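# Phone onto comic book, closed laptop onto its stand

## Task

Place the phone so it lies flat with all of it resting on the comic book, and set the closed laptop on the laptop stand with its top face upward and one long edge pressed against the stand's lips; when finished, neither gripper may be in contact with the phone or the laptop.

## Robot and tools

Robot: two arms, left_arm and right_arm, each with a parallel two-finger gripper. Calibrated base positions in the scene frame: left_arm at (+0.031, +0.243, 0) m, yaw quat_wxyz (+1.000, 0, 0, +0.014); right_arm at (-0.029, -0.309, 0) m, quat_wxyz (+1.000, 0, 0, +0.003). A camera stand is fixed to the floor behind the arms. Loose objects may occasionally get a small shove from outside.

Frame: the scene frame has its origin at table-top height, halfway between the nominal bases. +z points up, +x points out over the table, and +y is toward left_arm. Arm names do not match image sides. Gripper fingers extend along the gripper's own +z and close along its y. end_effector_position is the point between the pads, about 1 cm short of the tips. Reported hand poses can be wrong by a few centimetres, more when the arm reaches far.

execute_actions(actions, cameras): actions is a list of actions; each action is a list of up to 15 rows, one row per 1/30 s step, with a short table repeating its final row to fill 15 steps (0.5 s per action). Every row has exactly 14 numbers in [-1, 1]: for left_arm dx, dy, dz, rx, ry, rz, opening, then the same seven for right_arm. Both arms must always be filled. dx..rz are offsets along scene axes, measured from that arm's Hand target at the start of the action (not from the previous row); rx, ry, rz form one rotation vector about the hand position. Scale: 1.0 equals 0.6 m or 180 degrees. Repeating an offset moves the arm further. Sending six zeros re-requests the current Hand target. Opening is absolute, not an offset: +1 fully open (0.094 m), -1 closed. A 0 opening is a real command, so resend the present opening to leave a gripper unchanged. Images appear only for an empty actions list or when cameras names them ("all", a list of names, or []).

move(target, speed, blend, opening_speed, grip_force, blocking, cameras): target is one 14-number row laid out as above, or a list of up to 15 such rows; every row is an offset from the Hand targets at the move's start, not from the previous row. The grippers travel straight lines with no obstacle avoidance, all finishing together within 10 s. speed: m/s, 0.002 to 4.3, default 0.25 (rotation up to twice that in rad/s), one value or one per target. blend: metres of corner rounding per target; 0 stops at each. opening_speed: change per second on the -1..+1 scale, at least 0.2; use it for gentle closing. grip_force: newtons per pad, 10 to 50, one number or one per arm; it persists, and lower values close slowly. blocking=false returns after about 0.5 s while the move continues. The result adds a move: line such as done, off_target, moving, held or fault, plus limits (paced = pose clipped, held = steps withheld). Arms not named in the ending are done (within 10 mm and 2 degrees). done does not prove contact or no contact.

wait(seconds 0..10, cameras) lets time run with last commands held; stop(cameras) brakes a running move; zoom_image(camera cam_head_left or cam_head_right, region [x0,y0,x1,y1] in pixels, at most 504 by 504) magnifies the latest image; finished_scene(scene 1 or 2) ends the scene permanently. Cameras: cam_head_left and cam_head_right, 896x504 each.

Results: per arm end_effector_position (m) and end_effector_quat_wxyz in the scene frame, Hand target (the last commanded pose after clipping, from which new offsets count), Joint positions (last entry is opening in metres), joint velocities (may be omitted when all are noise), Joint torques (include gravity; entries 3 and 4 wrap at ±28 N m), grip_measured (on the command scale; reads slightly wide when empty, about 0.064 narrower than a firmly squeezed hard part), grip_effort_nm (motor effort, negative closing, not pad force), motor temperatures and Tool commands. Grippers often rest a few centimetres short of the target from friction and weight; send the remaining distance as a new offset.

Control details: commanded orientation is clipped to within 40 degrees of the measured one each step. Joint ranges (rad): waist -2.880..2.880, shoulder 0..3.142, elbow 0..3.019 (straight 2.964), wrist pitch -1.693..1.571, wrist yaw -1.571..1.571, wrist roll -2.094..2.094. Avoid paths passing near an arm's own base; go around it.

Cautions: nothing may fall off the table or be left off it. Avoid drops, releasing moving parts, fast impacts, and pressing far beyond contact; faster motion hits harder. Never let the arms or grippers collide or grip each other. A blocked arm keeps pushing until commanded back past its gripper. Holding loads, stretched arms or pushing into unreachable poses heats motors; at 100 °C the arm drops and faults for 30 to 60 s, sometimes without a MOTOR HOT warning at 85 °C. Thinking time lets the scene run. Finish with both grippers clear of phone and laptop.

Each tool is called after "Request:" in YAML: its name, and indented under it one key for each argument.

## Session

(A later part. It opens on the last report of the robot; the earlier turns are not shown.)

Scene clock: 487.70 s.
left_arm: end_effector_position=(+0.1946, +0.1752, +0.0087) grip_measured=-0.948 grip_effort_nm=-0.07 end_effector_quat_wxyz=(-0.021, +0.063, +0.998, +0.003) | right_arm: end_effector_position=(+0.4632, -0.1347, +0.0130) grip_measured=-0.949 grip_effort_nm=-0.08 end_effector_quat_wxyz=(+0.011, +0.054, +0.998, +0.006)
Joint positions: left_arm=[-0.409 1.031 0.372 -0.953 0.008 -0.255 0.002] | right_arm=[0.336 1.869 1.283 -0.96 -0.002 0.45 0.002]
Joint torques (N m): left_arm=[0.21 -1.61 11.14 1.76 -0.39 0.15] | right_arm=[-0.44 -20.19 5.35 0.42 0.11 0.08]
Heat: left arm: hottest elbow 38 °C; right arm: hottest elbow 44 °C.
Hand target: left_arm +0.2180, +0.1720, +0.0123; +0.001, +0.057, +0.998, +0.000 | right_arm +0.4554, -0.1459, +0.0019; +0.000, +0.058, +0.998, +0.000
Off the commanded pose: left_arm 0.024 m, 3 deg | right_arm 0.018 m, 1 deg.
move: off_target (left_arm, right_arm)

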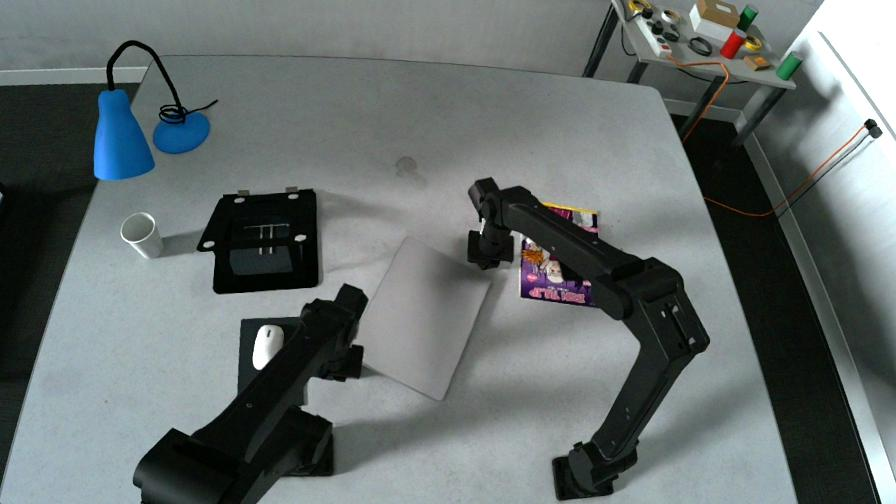

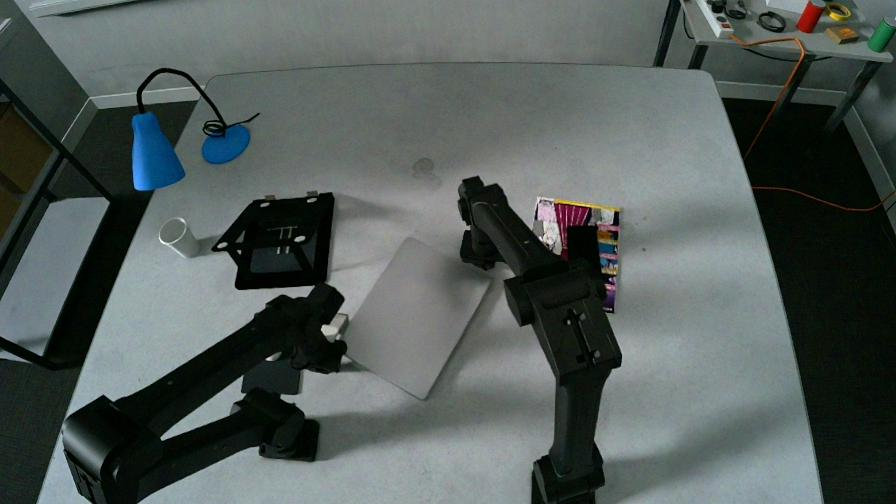

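Request:
move:
  target:
    - [0.045, 0.0267, 0.008, 0, 0, 0, -0.95, -0.0557, -0.0118, 0.004, 0, 0, 0, -0.95]
    - [0.1233, 0.0517, 0.008, 0, 0, 0, -0.95, -0.132, -0.035, 0.004, 0, 0, 0, -0.95]
  speed: 0.08
  blend: [0.02, 0]
  cameras: ["all"]

Scene clock: 498.13 s.
left_arm: end_effector_position=(+0.2631, +0.2033, +0.0093) grip_measured=-0.948 grip_effort_nm=-0.07 end_effector_quat_wxyz=(-0.025, +0.060, +0.998, +0.002) | right_arm: end_effector_position=(+0.3868, -0.1642, +0.0116) grip_measured=-0.949 grip_effort_nm=-0.07 end_effector_quat_wxyz=(+0.009, +0.055, +0.998, +0.001)
Joint positions: left_arm=[-0.194 1.239 0.512 -0.894 0.001 -0.045 0.002] | right_arm=[0.334 1.697 1.025 -0.88 0.005 0.45 0.002]
Joint torques (N m): left_arm=[-0.09 -5.3 12.03 1.17 -0.08 0.09] | right_arm=[0.56 -16.91 4.98 0.36 -0.14 0.19]
Heat: left arm: hottest elbow 38 °C; right arm: hottest elbow 44 °C.
Hand target: left_arm +0.2919, +0.2030, +0.0171; +0.001, +0.057, +0.998, +0.000 | right_arm +0.3761, -0.1670, +0.0043; +0.000, +0.058, +0.998, +0.000
Off the commanded pose: left_arm 0.030 m, 3 deg | right_arm 0.013 m, 1 deg.
move: off_target (left_arm, right_arm); blend cut to 0.0171 m at target 1

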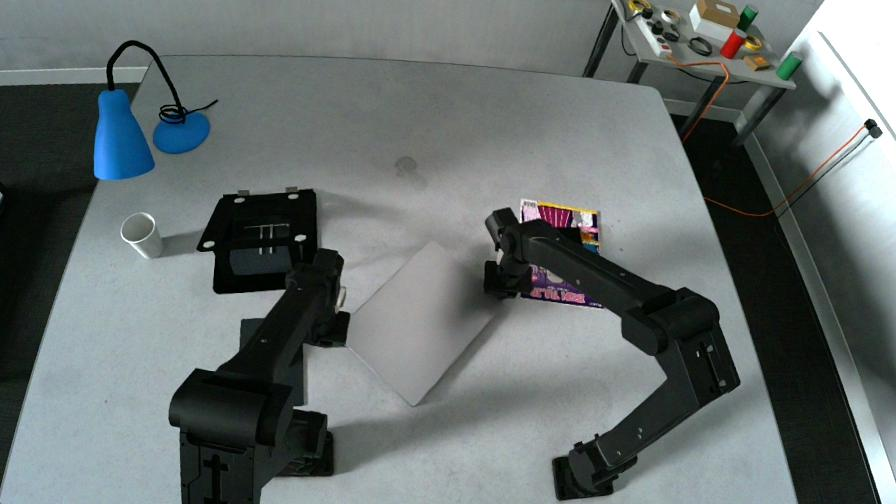

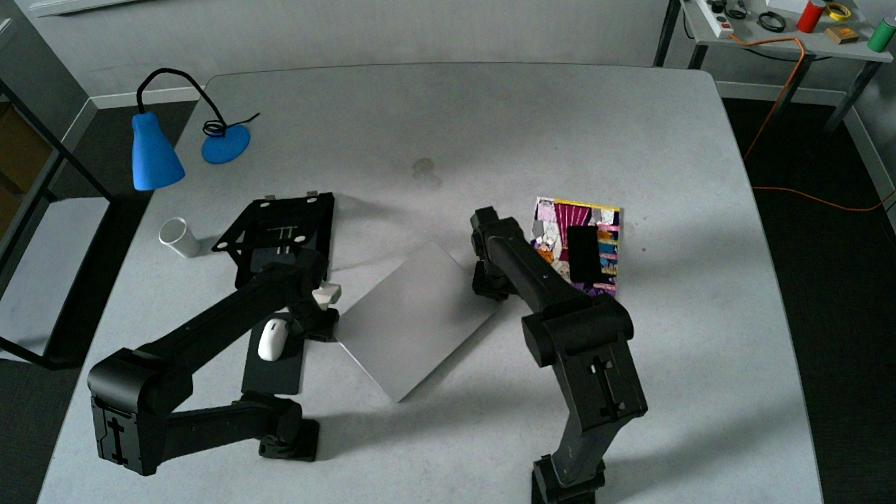

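Request:
zoom_image:
  camera: "cam_head_right"
  region: [230, 220, 430, 400]

Request:
zoom_image:
  camera: "cam_head_left"
  region: [280, 220, 540, 420]

Scaled by 2.520.

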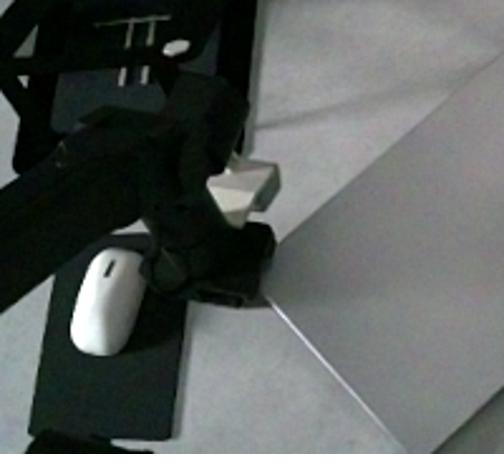

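Scaled by 1.938.

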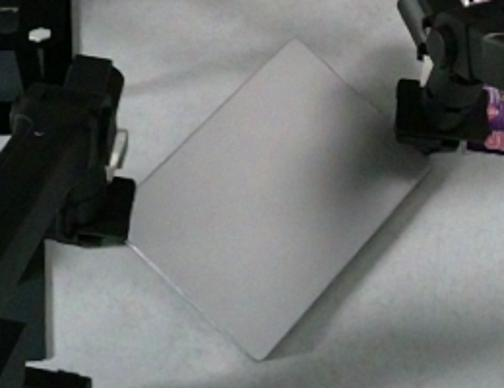

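Request:
move:
  target:
    - [-0.1732, -0.025, 0, 0, 0, 0, -0.95, 0.1265, 0.0033, 0.004, 0, 0, 0, -0.95]
    - [-0.1448, -0.0583, 0, 0, 0, 0, -0.95, 0.115, 0.033, 0.004, 0, 0, 0, -0.95]
  speed: 0.12
  blend: [0.015, 0]
  cameras: ["all"]

Scene clock: 517.23 s.
left_arm: end_effector_position=(+0.1940, +0.1753, +0.0111) grip_measured=-0.948 grip_effort_nm=-0.07 end_effector_quat_wxyz=(-0.011, +0.055, +0.998, +0.003) | right_arm: end_effector_position=(+0.4336, -0.1589, +0.0129) grip_measured=-0.949 grip_effort_nm=-0.07 end_effector_quat_wxyz=(+0.003, +0.061, +0.998, +0.001)
Joint positions: left_arm=[-0.416 1.003 0.365 -0.956 0.002 -0.277 0.002] | right_arm=[0.31 1.801 1.178 -0.941 0 0.438 0.002]
Joint torques (N m): left_arm=[-2.9 -3.31 10.62 0.4 -0.11 -0.1] | right_arm=[1.61 -15.56 10.35 -0.16 0.02 0.23]
Motor temperatures (°C): left_arm=[22 29 39 23 27 23 26] | right_arm=[26 41 43 25 24 23 25]
Heat: left arm: hottest elbow 39 °C; right arm: hottest elbow 43 °C.
Hand target: left_arm +0.2050, +0.1680, +0.0171; +0.001, +0.057, +0.998, +0.000 | right_arm +0.4452, -0.1470, +0.0068; +0.000, +0.058, +0.998, +0.000
Off the commanded pose: left_arm 0.015 m, 1 deg | right_arm 0.018 m, 1 deg.
move: off_target (left_arm, right_arm); blend cut to 0.0131 m at target 1

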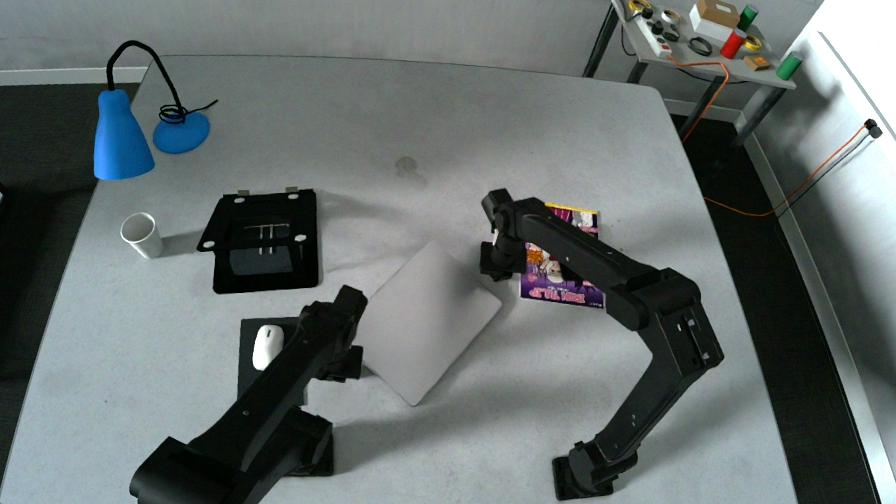

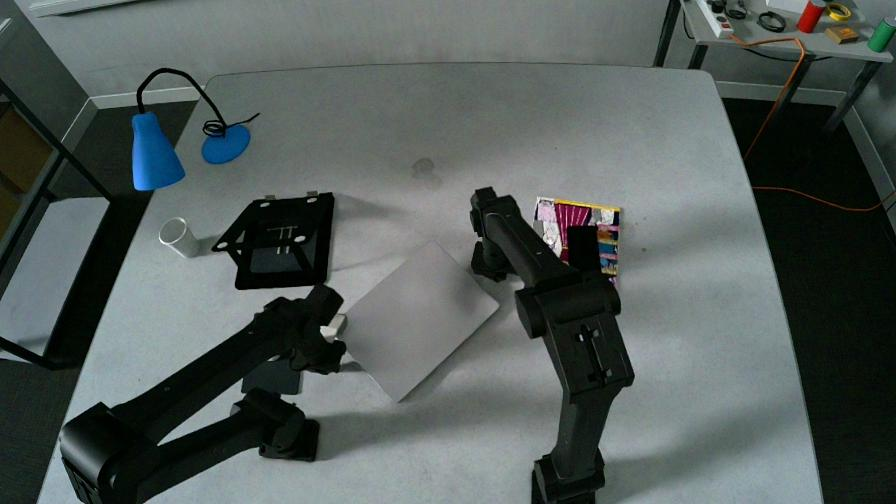

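Request:
move:
  target:
    - [0.095, 0.02, 0, 0, 0, 0, -0.95, -0.0837, -0.02, 0, 0, 0, 0, -0.95]
    - [0.1717, 0.0367, 0, 0, 0, 0, -0.95, -0.160, -0.035, 0, 0, 0, 0, -0.95]
  speed: 0.08
  blend: [0.015, 0]
  cameras: ["all"]

Scene clock: 522.37 s.
left_arm: end_effector_position=(+0.2766, +0.1932, +0.0095) grip_measured=-0.948 grip_effort_nm=-0.07 end_effector_quat_wxyz=(-0.028, +0.057, +0.998, +0.005) | right_arm: end_effector_position=(+0.3584, -0.1707, +0.0114) grip_measured=-0.949 grip_effort_nm=-0.07 end_effector_quat_wxyz=(+0.003, +0.060, +0.998, +0.002)
Joint positions: left_arm=[-0.227 1.288 0.553 -0.893 -0.002 -0.084 0.002] | right_arm=[0.34 1.64 0.946 -0.87 0 0.465 0.002]
Joint torques (N m): left_arm=[-0.38 -5.83 12.26 1.2 0.03 0.13] | right_arm=[1.55 -15.85 5.15 0.44 0.05 0.27]
Heat: left arm: hottest elbow 39 °C; right arm: hottest elbow 43 °C.
Hand target: left_arm +0.3081, +0.1900, +0.0171; +0.001, +0.057, +0.998, +0.000 | right_arm +0.3491, -0.1681, +0.0067; +0.000, +0.058, +0.998, +0.000
Off the commanded pose: left_arm 0.032 m, 3 deg | right_arm 0.011 m, 1 deg.
move: off_target (left_arm, right_arm)

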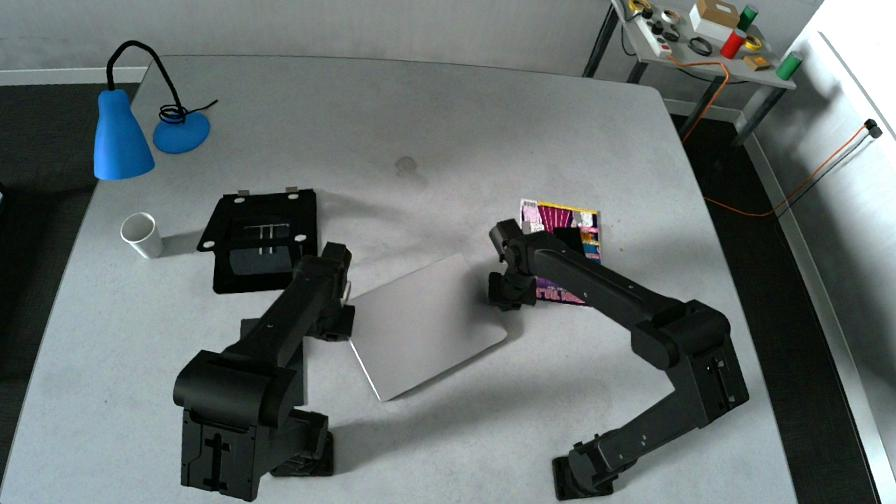

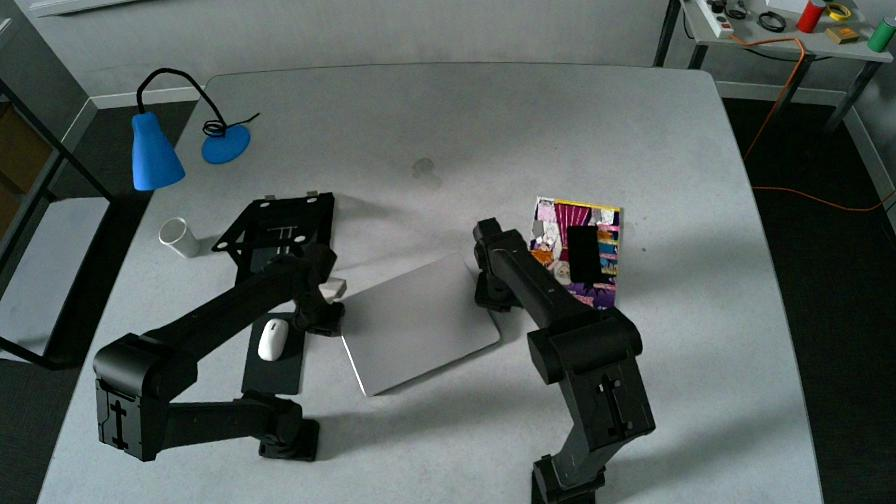

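Request:
move:
  target: [0.08, -0.004, 0, 0, 0, 0, -0.95, -0.105, 0.01, 0, 0, 0, 0, -0.95]
  speed: 0.08
  cameras: ["all"]

Scene clock: 529.13 s.
left_arm: end_effector_position=(+0.3250, +0.1896, +0.0099) grip_measured=-0.948 grip_effort_nm=-0.06 end_effector_quat_wxyz=(-0.026, +0.058, +0.998, +0.004) | right_arm: end_effector_position=(+0.2950, -0.1639, +0.0107) grip_measured=-0.949 grip_effort_nm=-0.07 end_effector_quat_wxyz=(+0.002, +0.060, +0.998, +0.001)
Joint positions: left_arm=[-0.207 1.416 0.675 -0.884 -0.002 -0.063 0.002] | right_arm=[0.419 1.514 0.788 -0.839 0.001 0.545 0.002]
Joint torques (N m): left_arm=[-0.32 -7.82 12.44 1.24 0.04 0.15] | right_arm=[1.55 -13.39 5.03 0.47 0.02 0.24]
Heat: left arm: hottest elbow 39 °C; right arm: hottest elbow 43 °C.
Hand target: left_arm +0.3560, +0.1876, +0.0170; +0.000, +0.057, +0.998, +0.000 | right_arm +0.2861, -0.1622, +0.0067; +0.000, +0.058, +0.998, +0.000
Off the commanded pose: left_arm 0.032 m, 3 deg | right_arm 0.010 m, 0 deg.
move: off_target (left_arm)

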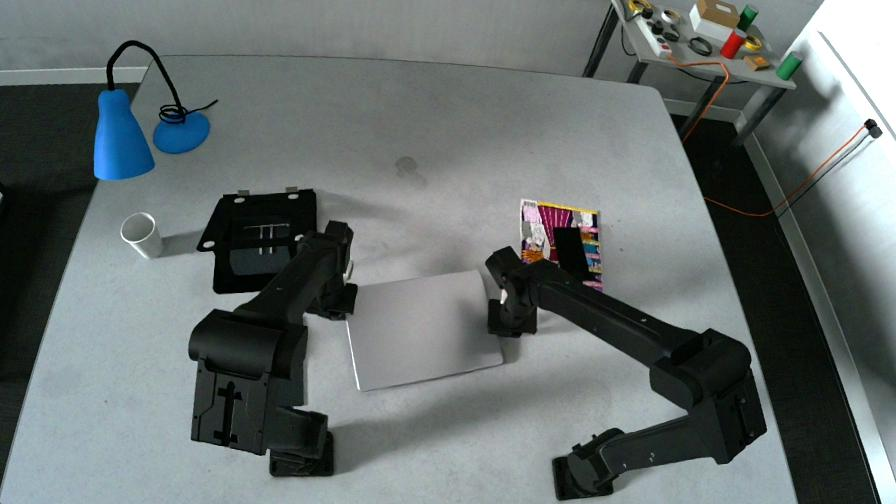

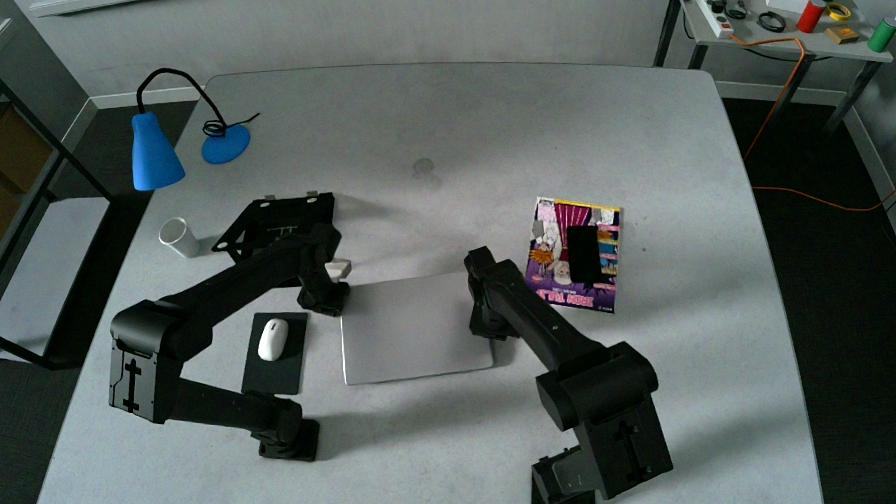

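Request:
move:
  target: [0.033, -0.012, 0, 0, 0, 0, -0.95, -0.033, 0.008, 0, 0, 0, 0, -0.95]
  speed: 0.06

Request:
move:
  target: [-0.06, 0.02, 0.0, 0, 0, 0, -0.95, 0.06, -0.03, 0.0, 0, 0, 0, -0.95]
  speed: 0.15
  cameras: ["all"]

Scene clock: 535.20 s.
left_arm: end_effector_position=(+0.3473, +0.1856, +0.0101) grip_measured=-0.948 grip_effort_nm=-0.07 end_effector_quat_wxyz=(-0.024, +0.058, +0.998, +0.004) | right_arm: end_effector_position=(+0.2752, -0.1587, +0.0106) grip_measured=-0.949 grip_effort_nm=-0.07 end_effector_quat_wxyz=(+0.002, +0.061, +0.998, +0.001)
Joint positions: left_arm=[-0.207 1.468 0.732 -0.883 -0.002 -0.063 0.002] | right_arm=[0.456 1.477 0.745 -0.834 0.001 0.583 0.002]
Joint torques (N m): left_arm=[-1.49 -8.53 12.36 0.94 0.05 0.01] | right_arm=[1.49 -12.69 5.01 0.44 0.02 0.17]
Heat: left arm: hottest elbow 39 °C; right arm: hottest elbow 43 °C.
Hand target: left_arm +0.3758, +0.1804, +0.0170; +0.000, +0.057, +0.998, +0.000 | right_arm +0.2663, -0.1573, +0.0067; +0.000, +0.058, +0.998, +0.000
Off the commanded pose: left_arm 0.030 m, 3 deg | right_arm 0.010 m, 0 deg.
move: off_target (left_arm)

Scene clock: 536.37 s.
left_arm: end_effector_position=(+0.3388, +0.1882, +0.0140) grip_measured=-0.948 grip_effort_nm=-0.07 end_effector_quat_wxyz=(-0.009, +0.059, +0.998, +0.002) | right_arm: end_effector_position=(+0.2874, -0.1753, +0.0104) grip_measured=-0.949 grip_effort_nm=-0.07 end_effector_quat_wxyz=(+0.002, +0.054, +0.999, +0.002)
Joint positions: left_arm=[-0.203 1.419 0.694 -0.865 -0.002 -0.056 0.002] | right_arm=[0.396 1.487 0.756 -0.834 -0.003 0.509 0.002]
Joint torques (N m): left_arm=[-0.15 -11.63 6.87 0.65 0 0.12] | right_arm=[-0.5 -8.94 9.13 0.16 0.13 0.08]
Heat: left arm: hottest elbow 39 °C; right arm: hottest elbow 43 °C.
Hand target: left_arm +0.3399, +0.1924, +0.0171; +0.001, +0.057, +0.998, +0.000 | right_arm +0.3024, -0.1752, +0.0068; +0.000, +0.058, +0.998, +0.000
Off the commanded pose: left_arm 0.005 m, 1 deg | right_arm 0.015 m, 1 deg.
move: off_target (right_arm)

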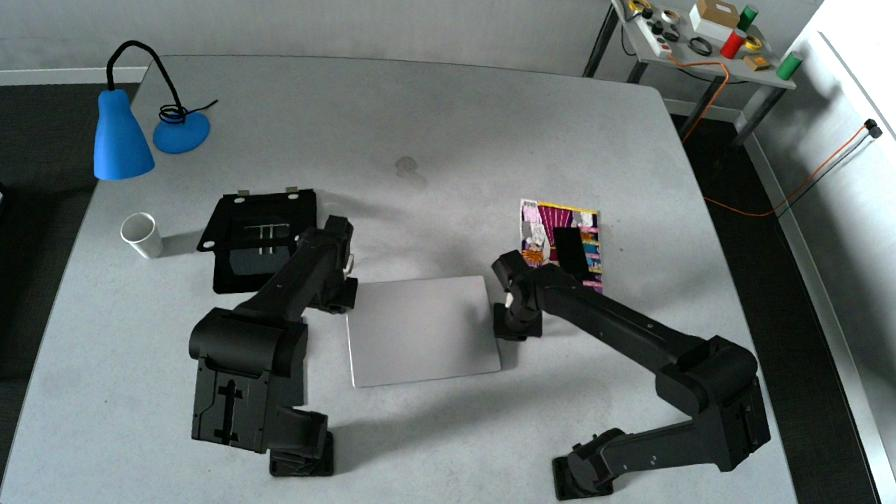

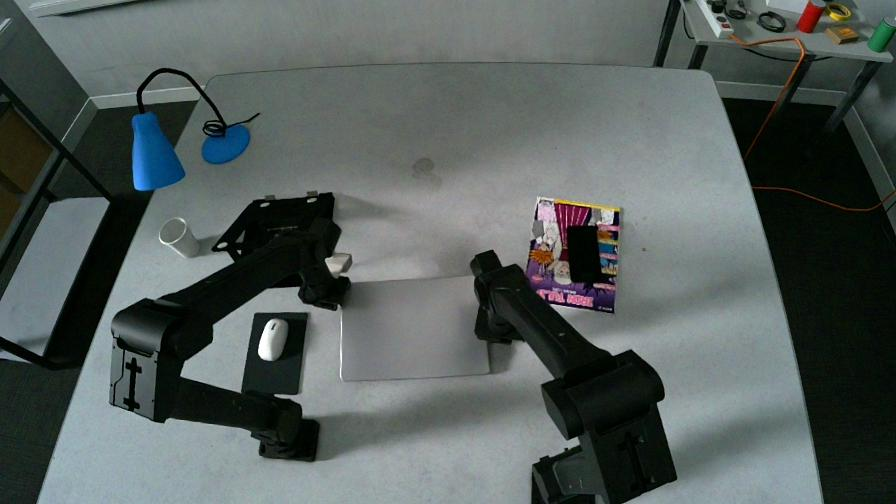

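Request:
move:
  target:
    - [0, 0.033, 0.12, 0, 0, 0, -0.95, 0.0127, -0.041, 0.139, 0, 0, 0, -0.95]
    - [-0.3915, -0.1623, 0.12, 0, 0, 0, -0.95, -0.1957, 0.192, 0.139, 0, 0, 0, -0.95]
    - [-0.3915, -0.1623, 0.04, 0, 0, 0, -0.95, -0.1957, 0.192, 0.06, 0, 0, 0, -0.95]
  speed: 0.2
  blend: [0.02, 0.02, 0]
  cameras: ["all"]

Scene clock: 558.03 s.
left_arm: end_effector_position=(+0.1071, +0.0953, +0.0451) grip_measured=-0.948 grip_effort_nm=-0.07 end_effector_quat_wxyz=(+0.001, +0.055, +0.998, -0.003) | right_arm: end_effector_position=(+0.1892, -0.0598, +0.0519) grip_measured=-0.949 grip_effort_nm=-0.07 end_effector_quat_wxyz=(+0.004, +0.059, +0.998, +0.008)
Joint positions: left_arm=[-1.117 0.841 0.394 -1.117 0.002 -0.977 0.002] | right_arm=[0.847 1.367 0.768 -0.955 -0.003 0.97 0.002]
Joint torques (N m): left_arm=[-2.14 -1.73 8.58 0.79 -0.21 -0.14] | right_arm=[1.26 -9.47 6.52 0.54 0.15 0.23]
Heat: left arm: hottest elbow 38 °C; right arm: hottest elbow 45 °C.
Hand target: left_arm +0.1050, +0.0950, +0.0411; +0.001, +0.057, +0.998, +0.000 | right_arm +0.1849, -0.0602, +0.0427; +0.000, +0.058, +0.998, +0.000
Off the commanded pose: left_arm 0.004 m, 0 deg | right_arm 0.010 m, 1 deg.
move: done

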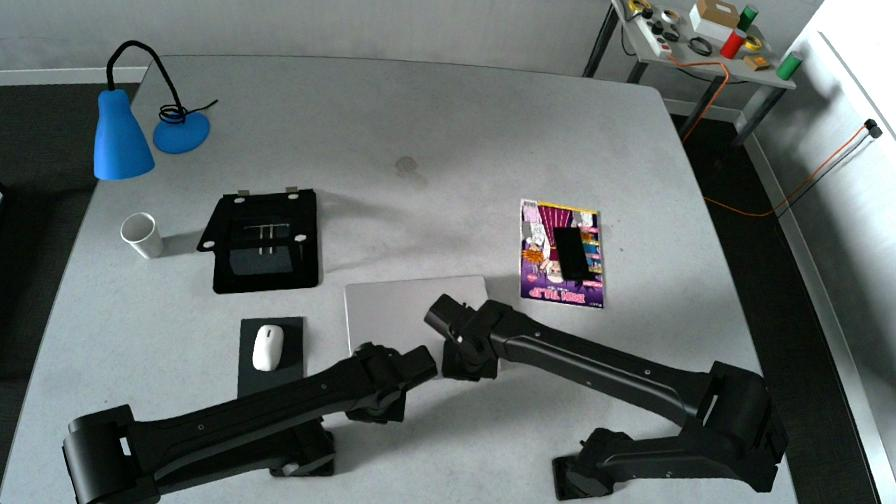

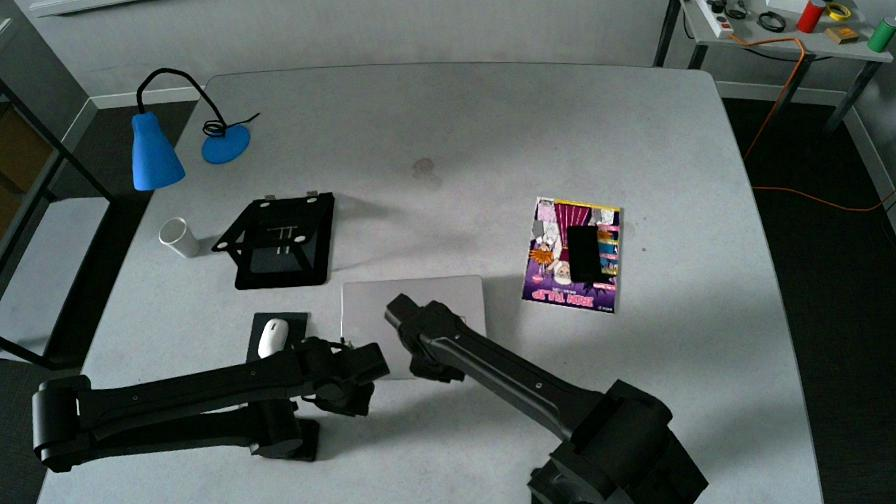

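Request:
move:
  target:
    - [0, 0, -0.04, 0, 0, 0, -0.95, -0.015, 0, -0.06, 0, 0, 0, -0.95]
    - [0.25, 0.004, -0.04, 0, 0, 0, -0.95, 0.19, 0.006, -0.055, 0, 0, 0, -0.95]
  speed: 0.1
  cameras: ["all"]

Scene clock: 566.07 s.
left_arm: end_effector_position=(+0.2222, +0.1133, +0.0094) grip_measured=-0.948 grip_effort_nm=-0.06 end_effector_quat_wxyz=(-0.030, +0.060, +0.998, +0.017) | right_arm: end_effector_position=(+0.2808, -0.0618, +0.0114) grip_measured=-0.949 grip_effort_nm=-0.06 end_effector_quat_wxyz=(-0.003, +0.054, +0.999, +0.001)
Joint positions: left_arm=[-0.62 1.24 0.512 -0.912 0.001 -0.471 0.002] | right_arm=[0.668 1.612 0.91 -0.871 -0.006 0.781 0.002]
Joint torques (N m): left_arm=[-0.38 -4.78 12.41 1.7 -0.14 0.1] | right_arm=[-0.56 -11.75 9.95 0.01 0.26 0.06]
Heat: left arm: hottest elbow 38 °C; right arm: hottest elbow 44 °C.
Hand target: left_arm +0.2550, +0.0975, +0.0171; +0.001, +0.057, +0.998, +0.000 | right_arm +0.2990, -0.0564, +0.0098; +0.000, +0.058, +0.998, +0.000
Off the commanded pose: left_arm 0.037 m, 4 deg | right_arm 0.019 m, 1 deg.
move: off_target (left_arm, right_arm)

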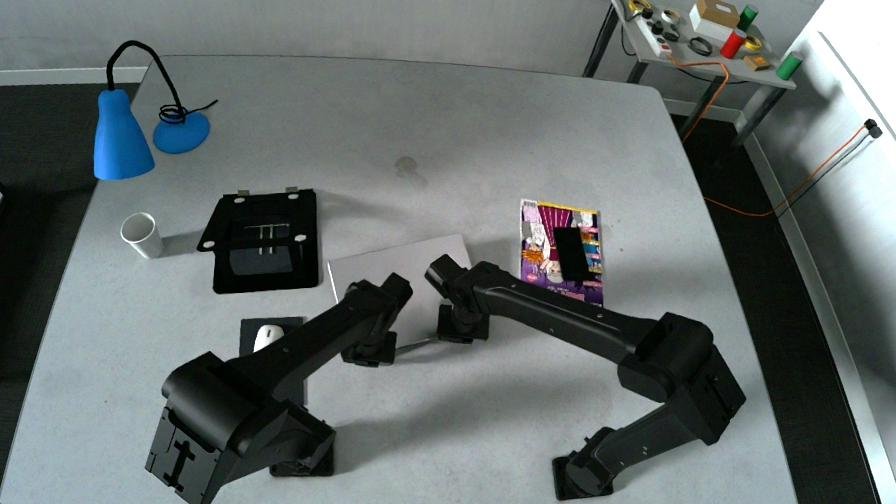

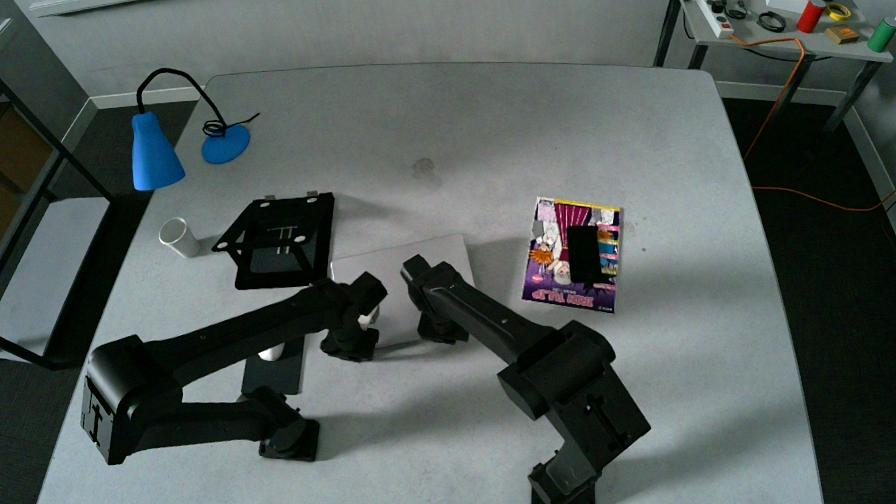

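Request:
move:
  target: [0.1, -0.015, 0, 0, 0, 0, -0.95, 0.0, 0.0, 0, 0, 0, 0, -0.95]
  speed: 0.08
  cameras: ["all"]

Scene clock: 573.47 s.
left_arm: end_effector_position=(+0.2729, +0.1044, +0.0098) grip_measured=-0.948 grip_effort_nm=-0.07 end_effector_quat_wxyz=(-0.040, +0.059, +0.997, +0.017) | right_arm: end_effector_position=(+0.2808, -0.0619, +0.0112) grip_measured=-0.949 grip_effort_nm=-0.06 end_effector_quat_wxyz=(-0.003, +0.054, +0.999, +0.001)
Joint positions: left_arm=[-0.543 1.386 0.643 -0.914 0.005 -0.395 0.002] | right_arm=[0.668 1.613 0.91 -0.871 -0.006 0.781 0.002]
Joint torques (N m): left_arm=[0.44 -6.65 13.42 1.98 -0.31 0.11] | right_arm=[-0.5 -11.69 9.94 -0.02 0.24 0.09]
Heat: left arm: hottest elbow 38 °C; right arm: hottest elbow 44 °C.
Hand target: left_arm +0.3149, +0.0885, +0.0170; +0.000, +0.057, +0.998, +0.000 | right_arm +0.2990, -0.0564, +0.0098; +0.000, +0.058, +0.998, +0.000
Off the commanded pose: left_arm 0.046 m, 5 deg | right_arm 0.019 m, 1 deg.
move: off_target (left_arm, right_arm)

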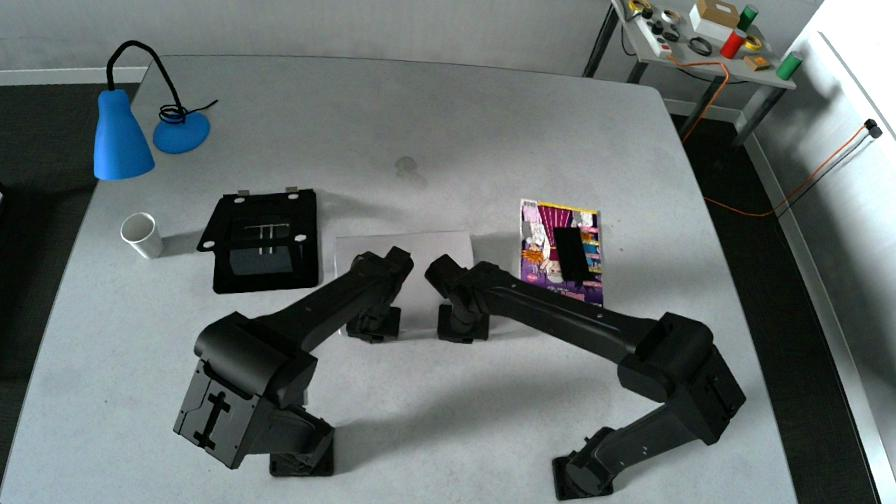

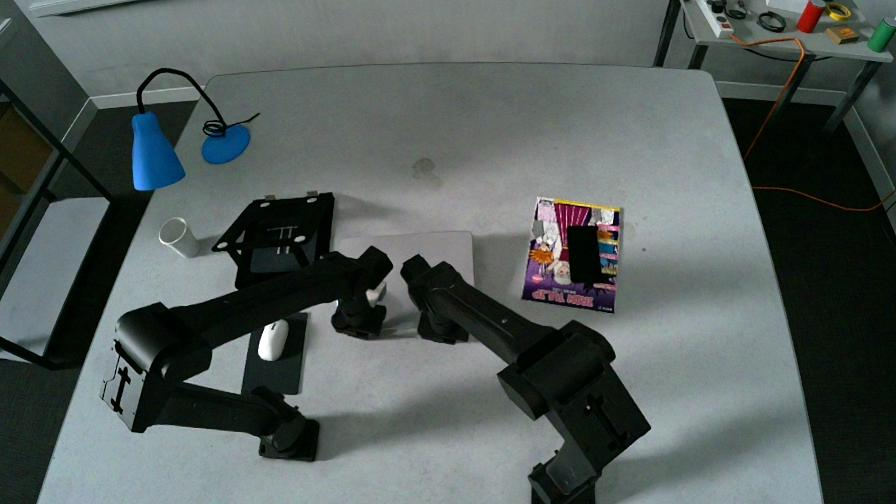

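Request:
move:
  target: [0.09, 0.0, 0, 0, 0, 0, -0.95, 0.085, 0.0, 0, 0, 0, 0, -0.95]
  speed: 0.08
  cameras: ["all"]

Scene clock: 579.33 s.
left_arm: end_effector_position=(+0.3304, +0.1002, +0.0103) grip_measured=-0.948 grip_effort_nm=-0.06 end_effector_quat_wxyz=(-0.035, +0.058, +0.998, +0.013) | right_arm: end_effector_position=(+0.3327, -0.0603, +0.0120) grip_measured=-0.949 grip_effort_nm=-0.06 end_effector_quat_wxyz=(-0.001, +0.055, +0.998, +0.001)
Joint positions: left_arm=[-0.47 1.508 0.777 -0.914 0.001 -0.325 0.002] | right_arm=[0.598 1.704 1.035 -0.902 -0.004 0.713 0.002]
Joint torques (N m): left_arm=[0.5 -9.7 13.26 1.43 -0.19 0.13] | right_arm=[-0.38 -13.8 10.04 0.05 0.18 0.07]
Heat: left arm: hottest elbow 38 °C; right arm: hottest elbow 44 °C.
Hand target: left_arm +0.3689, +0.0885, +0.0171; +0.001, +0.057, +0.998, +0.000 | right_arm +0.3499, -0.0566, +0.0096; +0.000, +0.058, +0.998, +0.000
Off the commanded pose: left_arm 0.041 m, 4 deg | right_arm 0.018 m, 0 deg.
move: off_target (left_arm, right_arm)

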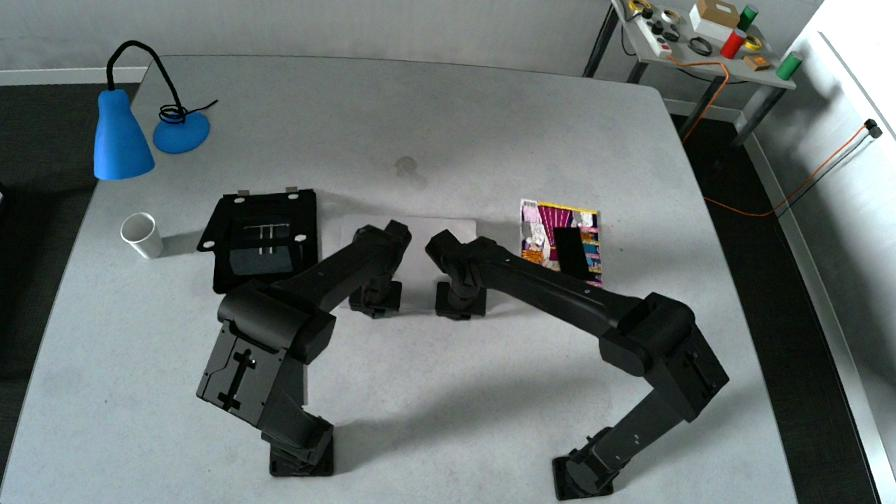

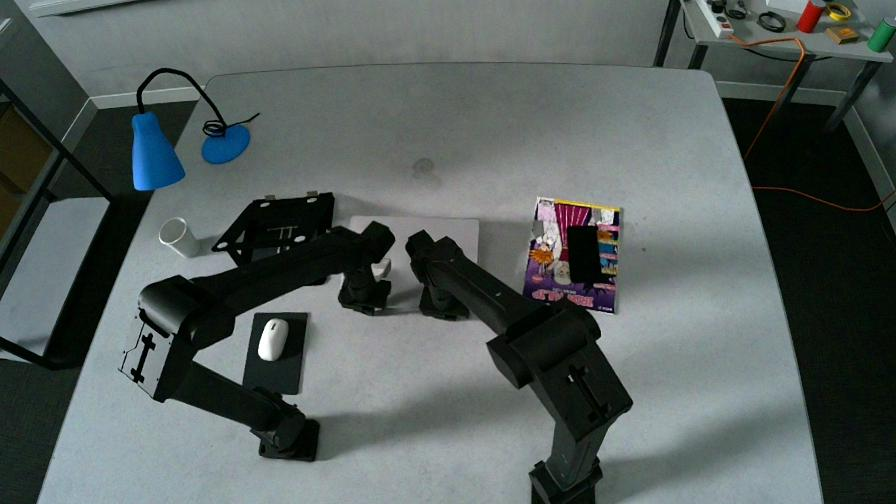

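Request:
move:
  target:
    - [-0.165, -0.006, 0.188, 0.2011, -0.2257, -0.4314, 0.28, 0, -0.022, 0.2, 0, 0, 0, -0.95]
    - [-0.165, -0.006, 0.188, 0.2011, -0.2257, -0.4314, 0.28, 0.492, 0.144, 0.2, 0, 0, 0, -0.95]
  speed: 0.25
  cameras: ["all"]

Scene clock: 607.17 s.
left_arm: end_effector_position=(+0.3354, +0.1033, +0.0131) grip_measured=+0.278 grip_effort_nm=0.13 end_effector_quat_wxyz=(-0.017, +0.086, +0.995, +0.038) | right_arm: end_effector_position=(+0.3292, -0.0654, +0.0144) grip_measured=-0.949 grip_effort_nm=-0.06 end_effector_quat_wxyz=(-0.013, +0.055, +0.998, -0.008)
Joint positions: left_arm=[-0.487 1.501 0.778 -0.907 -0.059 -0.288 0.06] | right_arm=[0.593 1.704 1.043 -0.94 -0.002 0.709 0.002]
Joint torques (N m): left_arm=[-1.32 -10.99 7.68 0.18 0.05 -0.01] | right_arm=[-0.32 -16.32 10.32 -0.12 0.14 0.08]
Motor temperatures (°C): left_arm=[22 29 39 24 27 23 26] | right_arm=[26 38 48 25 24 23 25]
Heat: left arm: hottest elbow 39 °C; right arm: hottest elbow 48 °C.
Hand target: left_arm +0.3357, +0.1042, +0.0128; -0.018, +0.081, +0.996, +0.037 (not the last commanded pose) | right_arm +0.3494, -0.0586, +0.0260; +0.000, +0.058, +0.998, +0.000 (not the last commanded pose)
Off the commanded pose: left_arm 0.135 m, 91 deg | right_arm 0.350 m, 2 deg.
move: held (left_arm; a check stopped the path), off_target (right_arm; braked when a check withheld steps of left_arm); path passed 0 of 2 targets; limits=held
pose unreachable (left arm): on one or more control steps of this call, first in action 0 (counted from 0), this arm could not follow its commanded pose, so it was not sent that pose on those steps. It may still have moved: this result reports where it is.
cause: moving toward the commanded pose would bring a part of the arm too close to another arm (this arm's wrist (the part past joint 4) and the right arm's wrist (the part past joint 4), at the place that arm is still heading or pushing toward).

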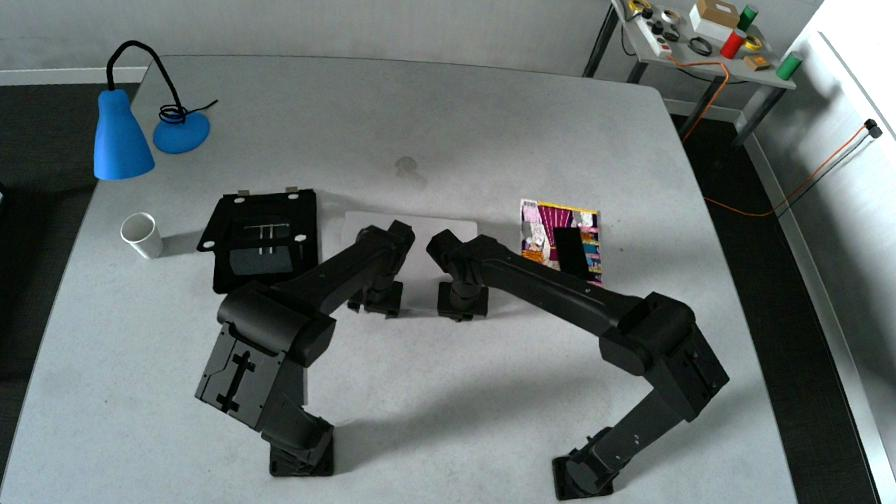

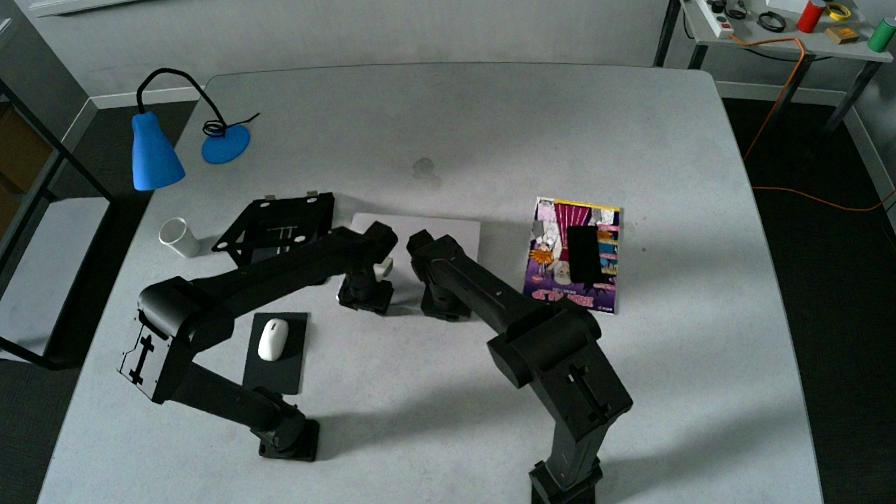

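Request:
move:
  target:
    - [0, 0, 0.03, 0, 0, 0, 0.28, -0.03, -0.05, 0.173, 0, 0, 0, -0.95]
    - [0, 0, 0.03, 0, 0, 0, 0.28, 0.4927, 0.1477, 0.173, 0, 0, 0, -0.95]
  speed: 0.25
  blend: [0.02, 0]
  cameras: ["all"]

Scene clock: 612.73 s.
left_arm: end_effector_position=(+0.3265, +0.1075, +0.0188) grip_measured=+0.278 grip_effort_nm=0.13 end_effector_quat_wxyz=(-0.032, +0.086, +0.995, +0.044) | right_arm: end_effector_position=(+0.6332, +0.0322, +0.1368) grip_measured=-0.949 grip_effort_nm=-0.06 end_effector_quat_wxyz=(+0.024, +0.057, +0.998, +0.014)
Joint positions: left_arm=[-0.487 1.486 0.778 -0.955 -0.058 -0.288 0.06] | right_arm=[0.472 2.434 2.591 -1.671 0 0.59 0.002]
Joint torques (N m): left_arm=[-1.49 -12.4 9.36 -0.24 0.05 -0.02] | right_arm=[-0.15 -27.4 12.78 -0.13 0.04 0.08]
Heat: left arm: hottest elbow 39 °C; right arm: hottest elbow 48 °C.
Hand target: left_arm +0.3357, +0.1042, +0.0308; -0.018, +0.081, +0.996, +0.037 | right_arm +0.6451, +0.0299, +0.1298; +0.000, +0.058, +0.998, +0.000
Off the commanded pose: left_arm 0.016 m, 2 deg | right_arm 0.014 m, 3 deg.
joint sent to its limit (right arm) — joint 4 (wrist pitch), lower limit. The joint targets are off in orientation, not in position.
move: off_target (left_arm, right_arm)

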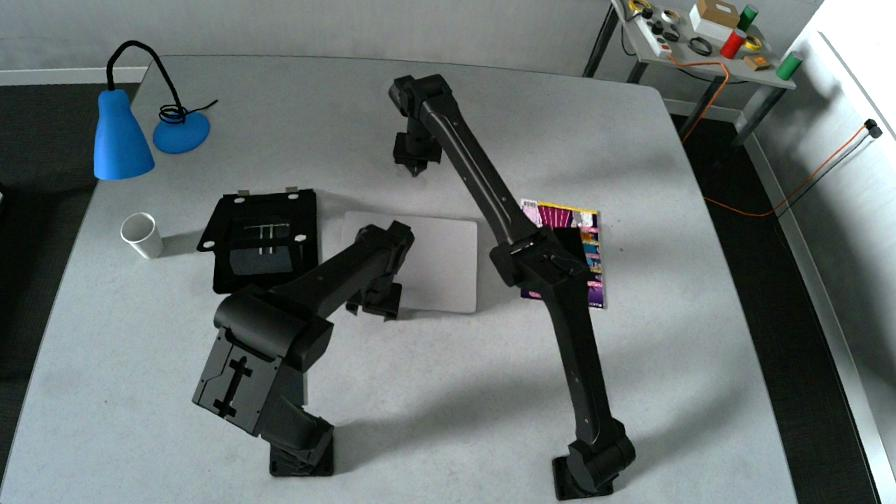

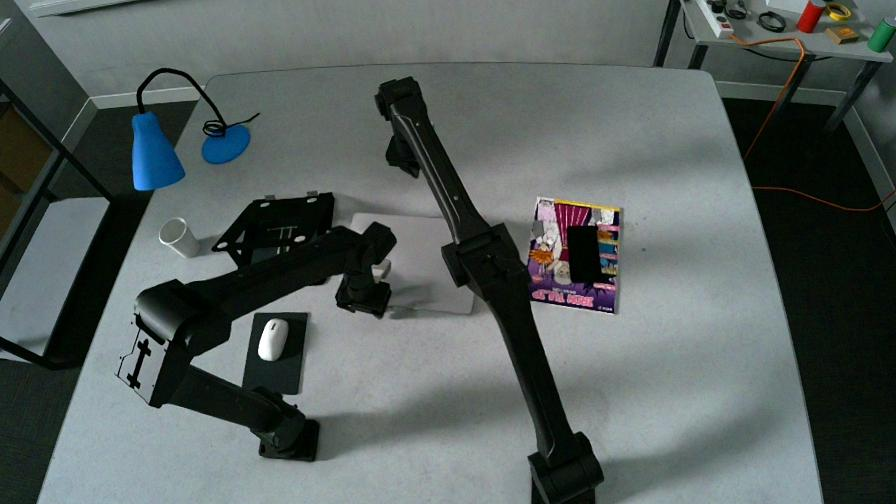

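Request:
move:
  target:
    - [-0.1095, -0.0153, 0.1653, 0.1692, -0.2199, -0.4283, 0.28, -0.008, 0.07, -0.1, 0, 0, 0, -0.95]
    - [-0.1095, -0.0153, 0.1653, 0.1692, -0.2199, -0.4283, 0.28, -0.008, 0.07, -0.185, 0, 0, 0, -0.95]
  speed: 0.2
  cameras: ["all"]

Scene clock: 625.07 s.
left_arm: end_effector_position=(+0.2717, +0.0986, +0.1299) grip_measured=+0.278 grip_effort_nm=0.13 end_effector_quat_wxyz=(+0.289, +0.638, +0.647, +0.302) | right_arm: end_effector_position=(+0.6447, +0.0636, +0.0489) grip_measured=-0.949 grip_effort_nm=-0.06 end_effector_quat_wxyz=(+0.014, +0.060, +0.998, +0.009)
Joint positions: left_arm=[-0.962 0.722 0.383 -0.643 -0.672 0.834 0.06] | right_arm=[0.501 2.597 2.671 -1.612 0 0.626 0.002]
Joint torques (N m): left_arm=[-1.85 -3.66 9.66 1.88 -0.21 0.1] | right_arm=[1.49 -28.22 9.74 0.25 0.07 0.22]
Heat: left arm: hottest elbow 39 °C; right arm: hottest elbow 50 °C.
Hand target: left_arm +0.2700, +0.0950, +0.1301; +0.299, +0.641, +0.641, +0.299 | right_arm +0.6404, +0.0718, +0.0190; +0.000, +0.058, +0.998, +0.000
Off the commanded pose: left_arm 0.004 m, 1 deg | right_arm 0.031 m, 2 deg.
move: off_target (right_arm)

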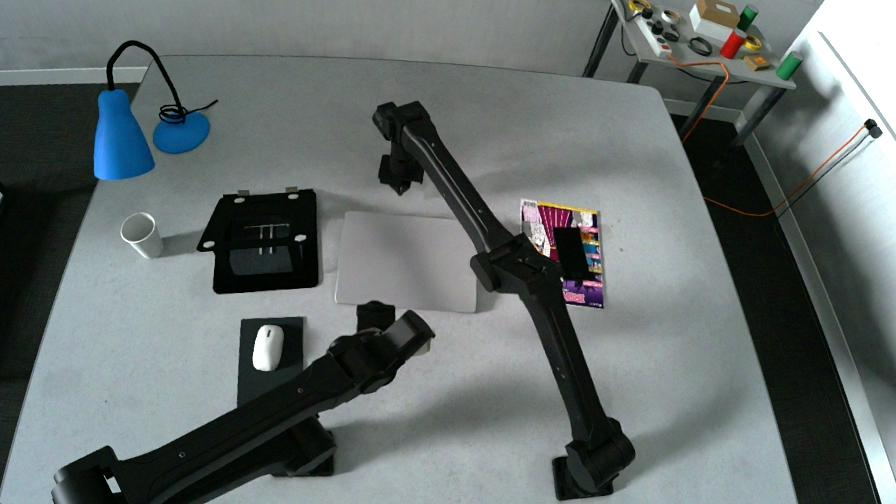

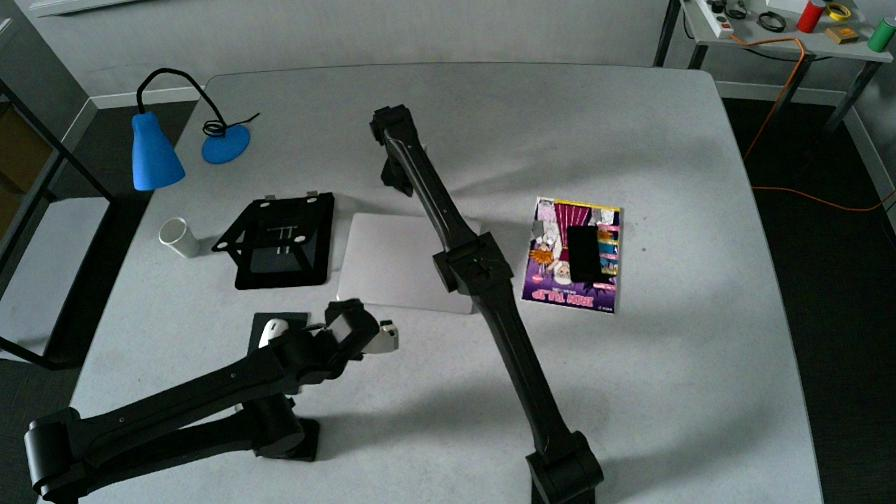

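Request:
move:
  target: [0, 0, 0, 0, 0, 0, 0.28, -0.006, 0.063, -0.03, 0, 0, 0, -0.95]
  speed: 0.08

Scene clock: 636.07 s.
left_arm: end_effector_position=(+0.2717, +0.0986, +0.1299) grip_measured=+0.278 grip_effort_nm=0.12 end_effector_quat_wxyz=(+0.289, +0.638, +0.647, +0.302) | right_arm: end_effector_position=(+0.6351, +0.1040, +0.0217) grip_measured=-0.949 grip_effort_nm=-0.06 end_effector_quat_wxyz=(+0.012, +0.056, +0.998, +0.009)
Joint positions: left_arm=[-0.962 0.722 0.383 -0.643 -0.672 0.834 0.06] | right_arm=[0.552 2.73 2.86 -1.671 0 0.67 0.002]
Joint torques (N m): left_arm=[-2.2 -3.31 9.92 1.91 -0.22 0.05] | right_arm=[0.91 -27.99 12.89 -0.21 0.05 0.22]
Heat: left arm: hottest elbow 39 °C; right arm: hottest elbow 48 °C.
Hand target: left_arm +0.2700, +0.0950, +0.1301; +0.299, +0.641, +0.641, +0.299 | right_arm +0.6367, +0.1098, +0.0008; +0.000, +0.058, +0.998, +0.000
Off the commanded pose: left_arm 0.004 m, 1 deg | right_arm 0.022 m, 2 deg.
move: off_target (right_arm)


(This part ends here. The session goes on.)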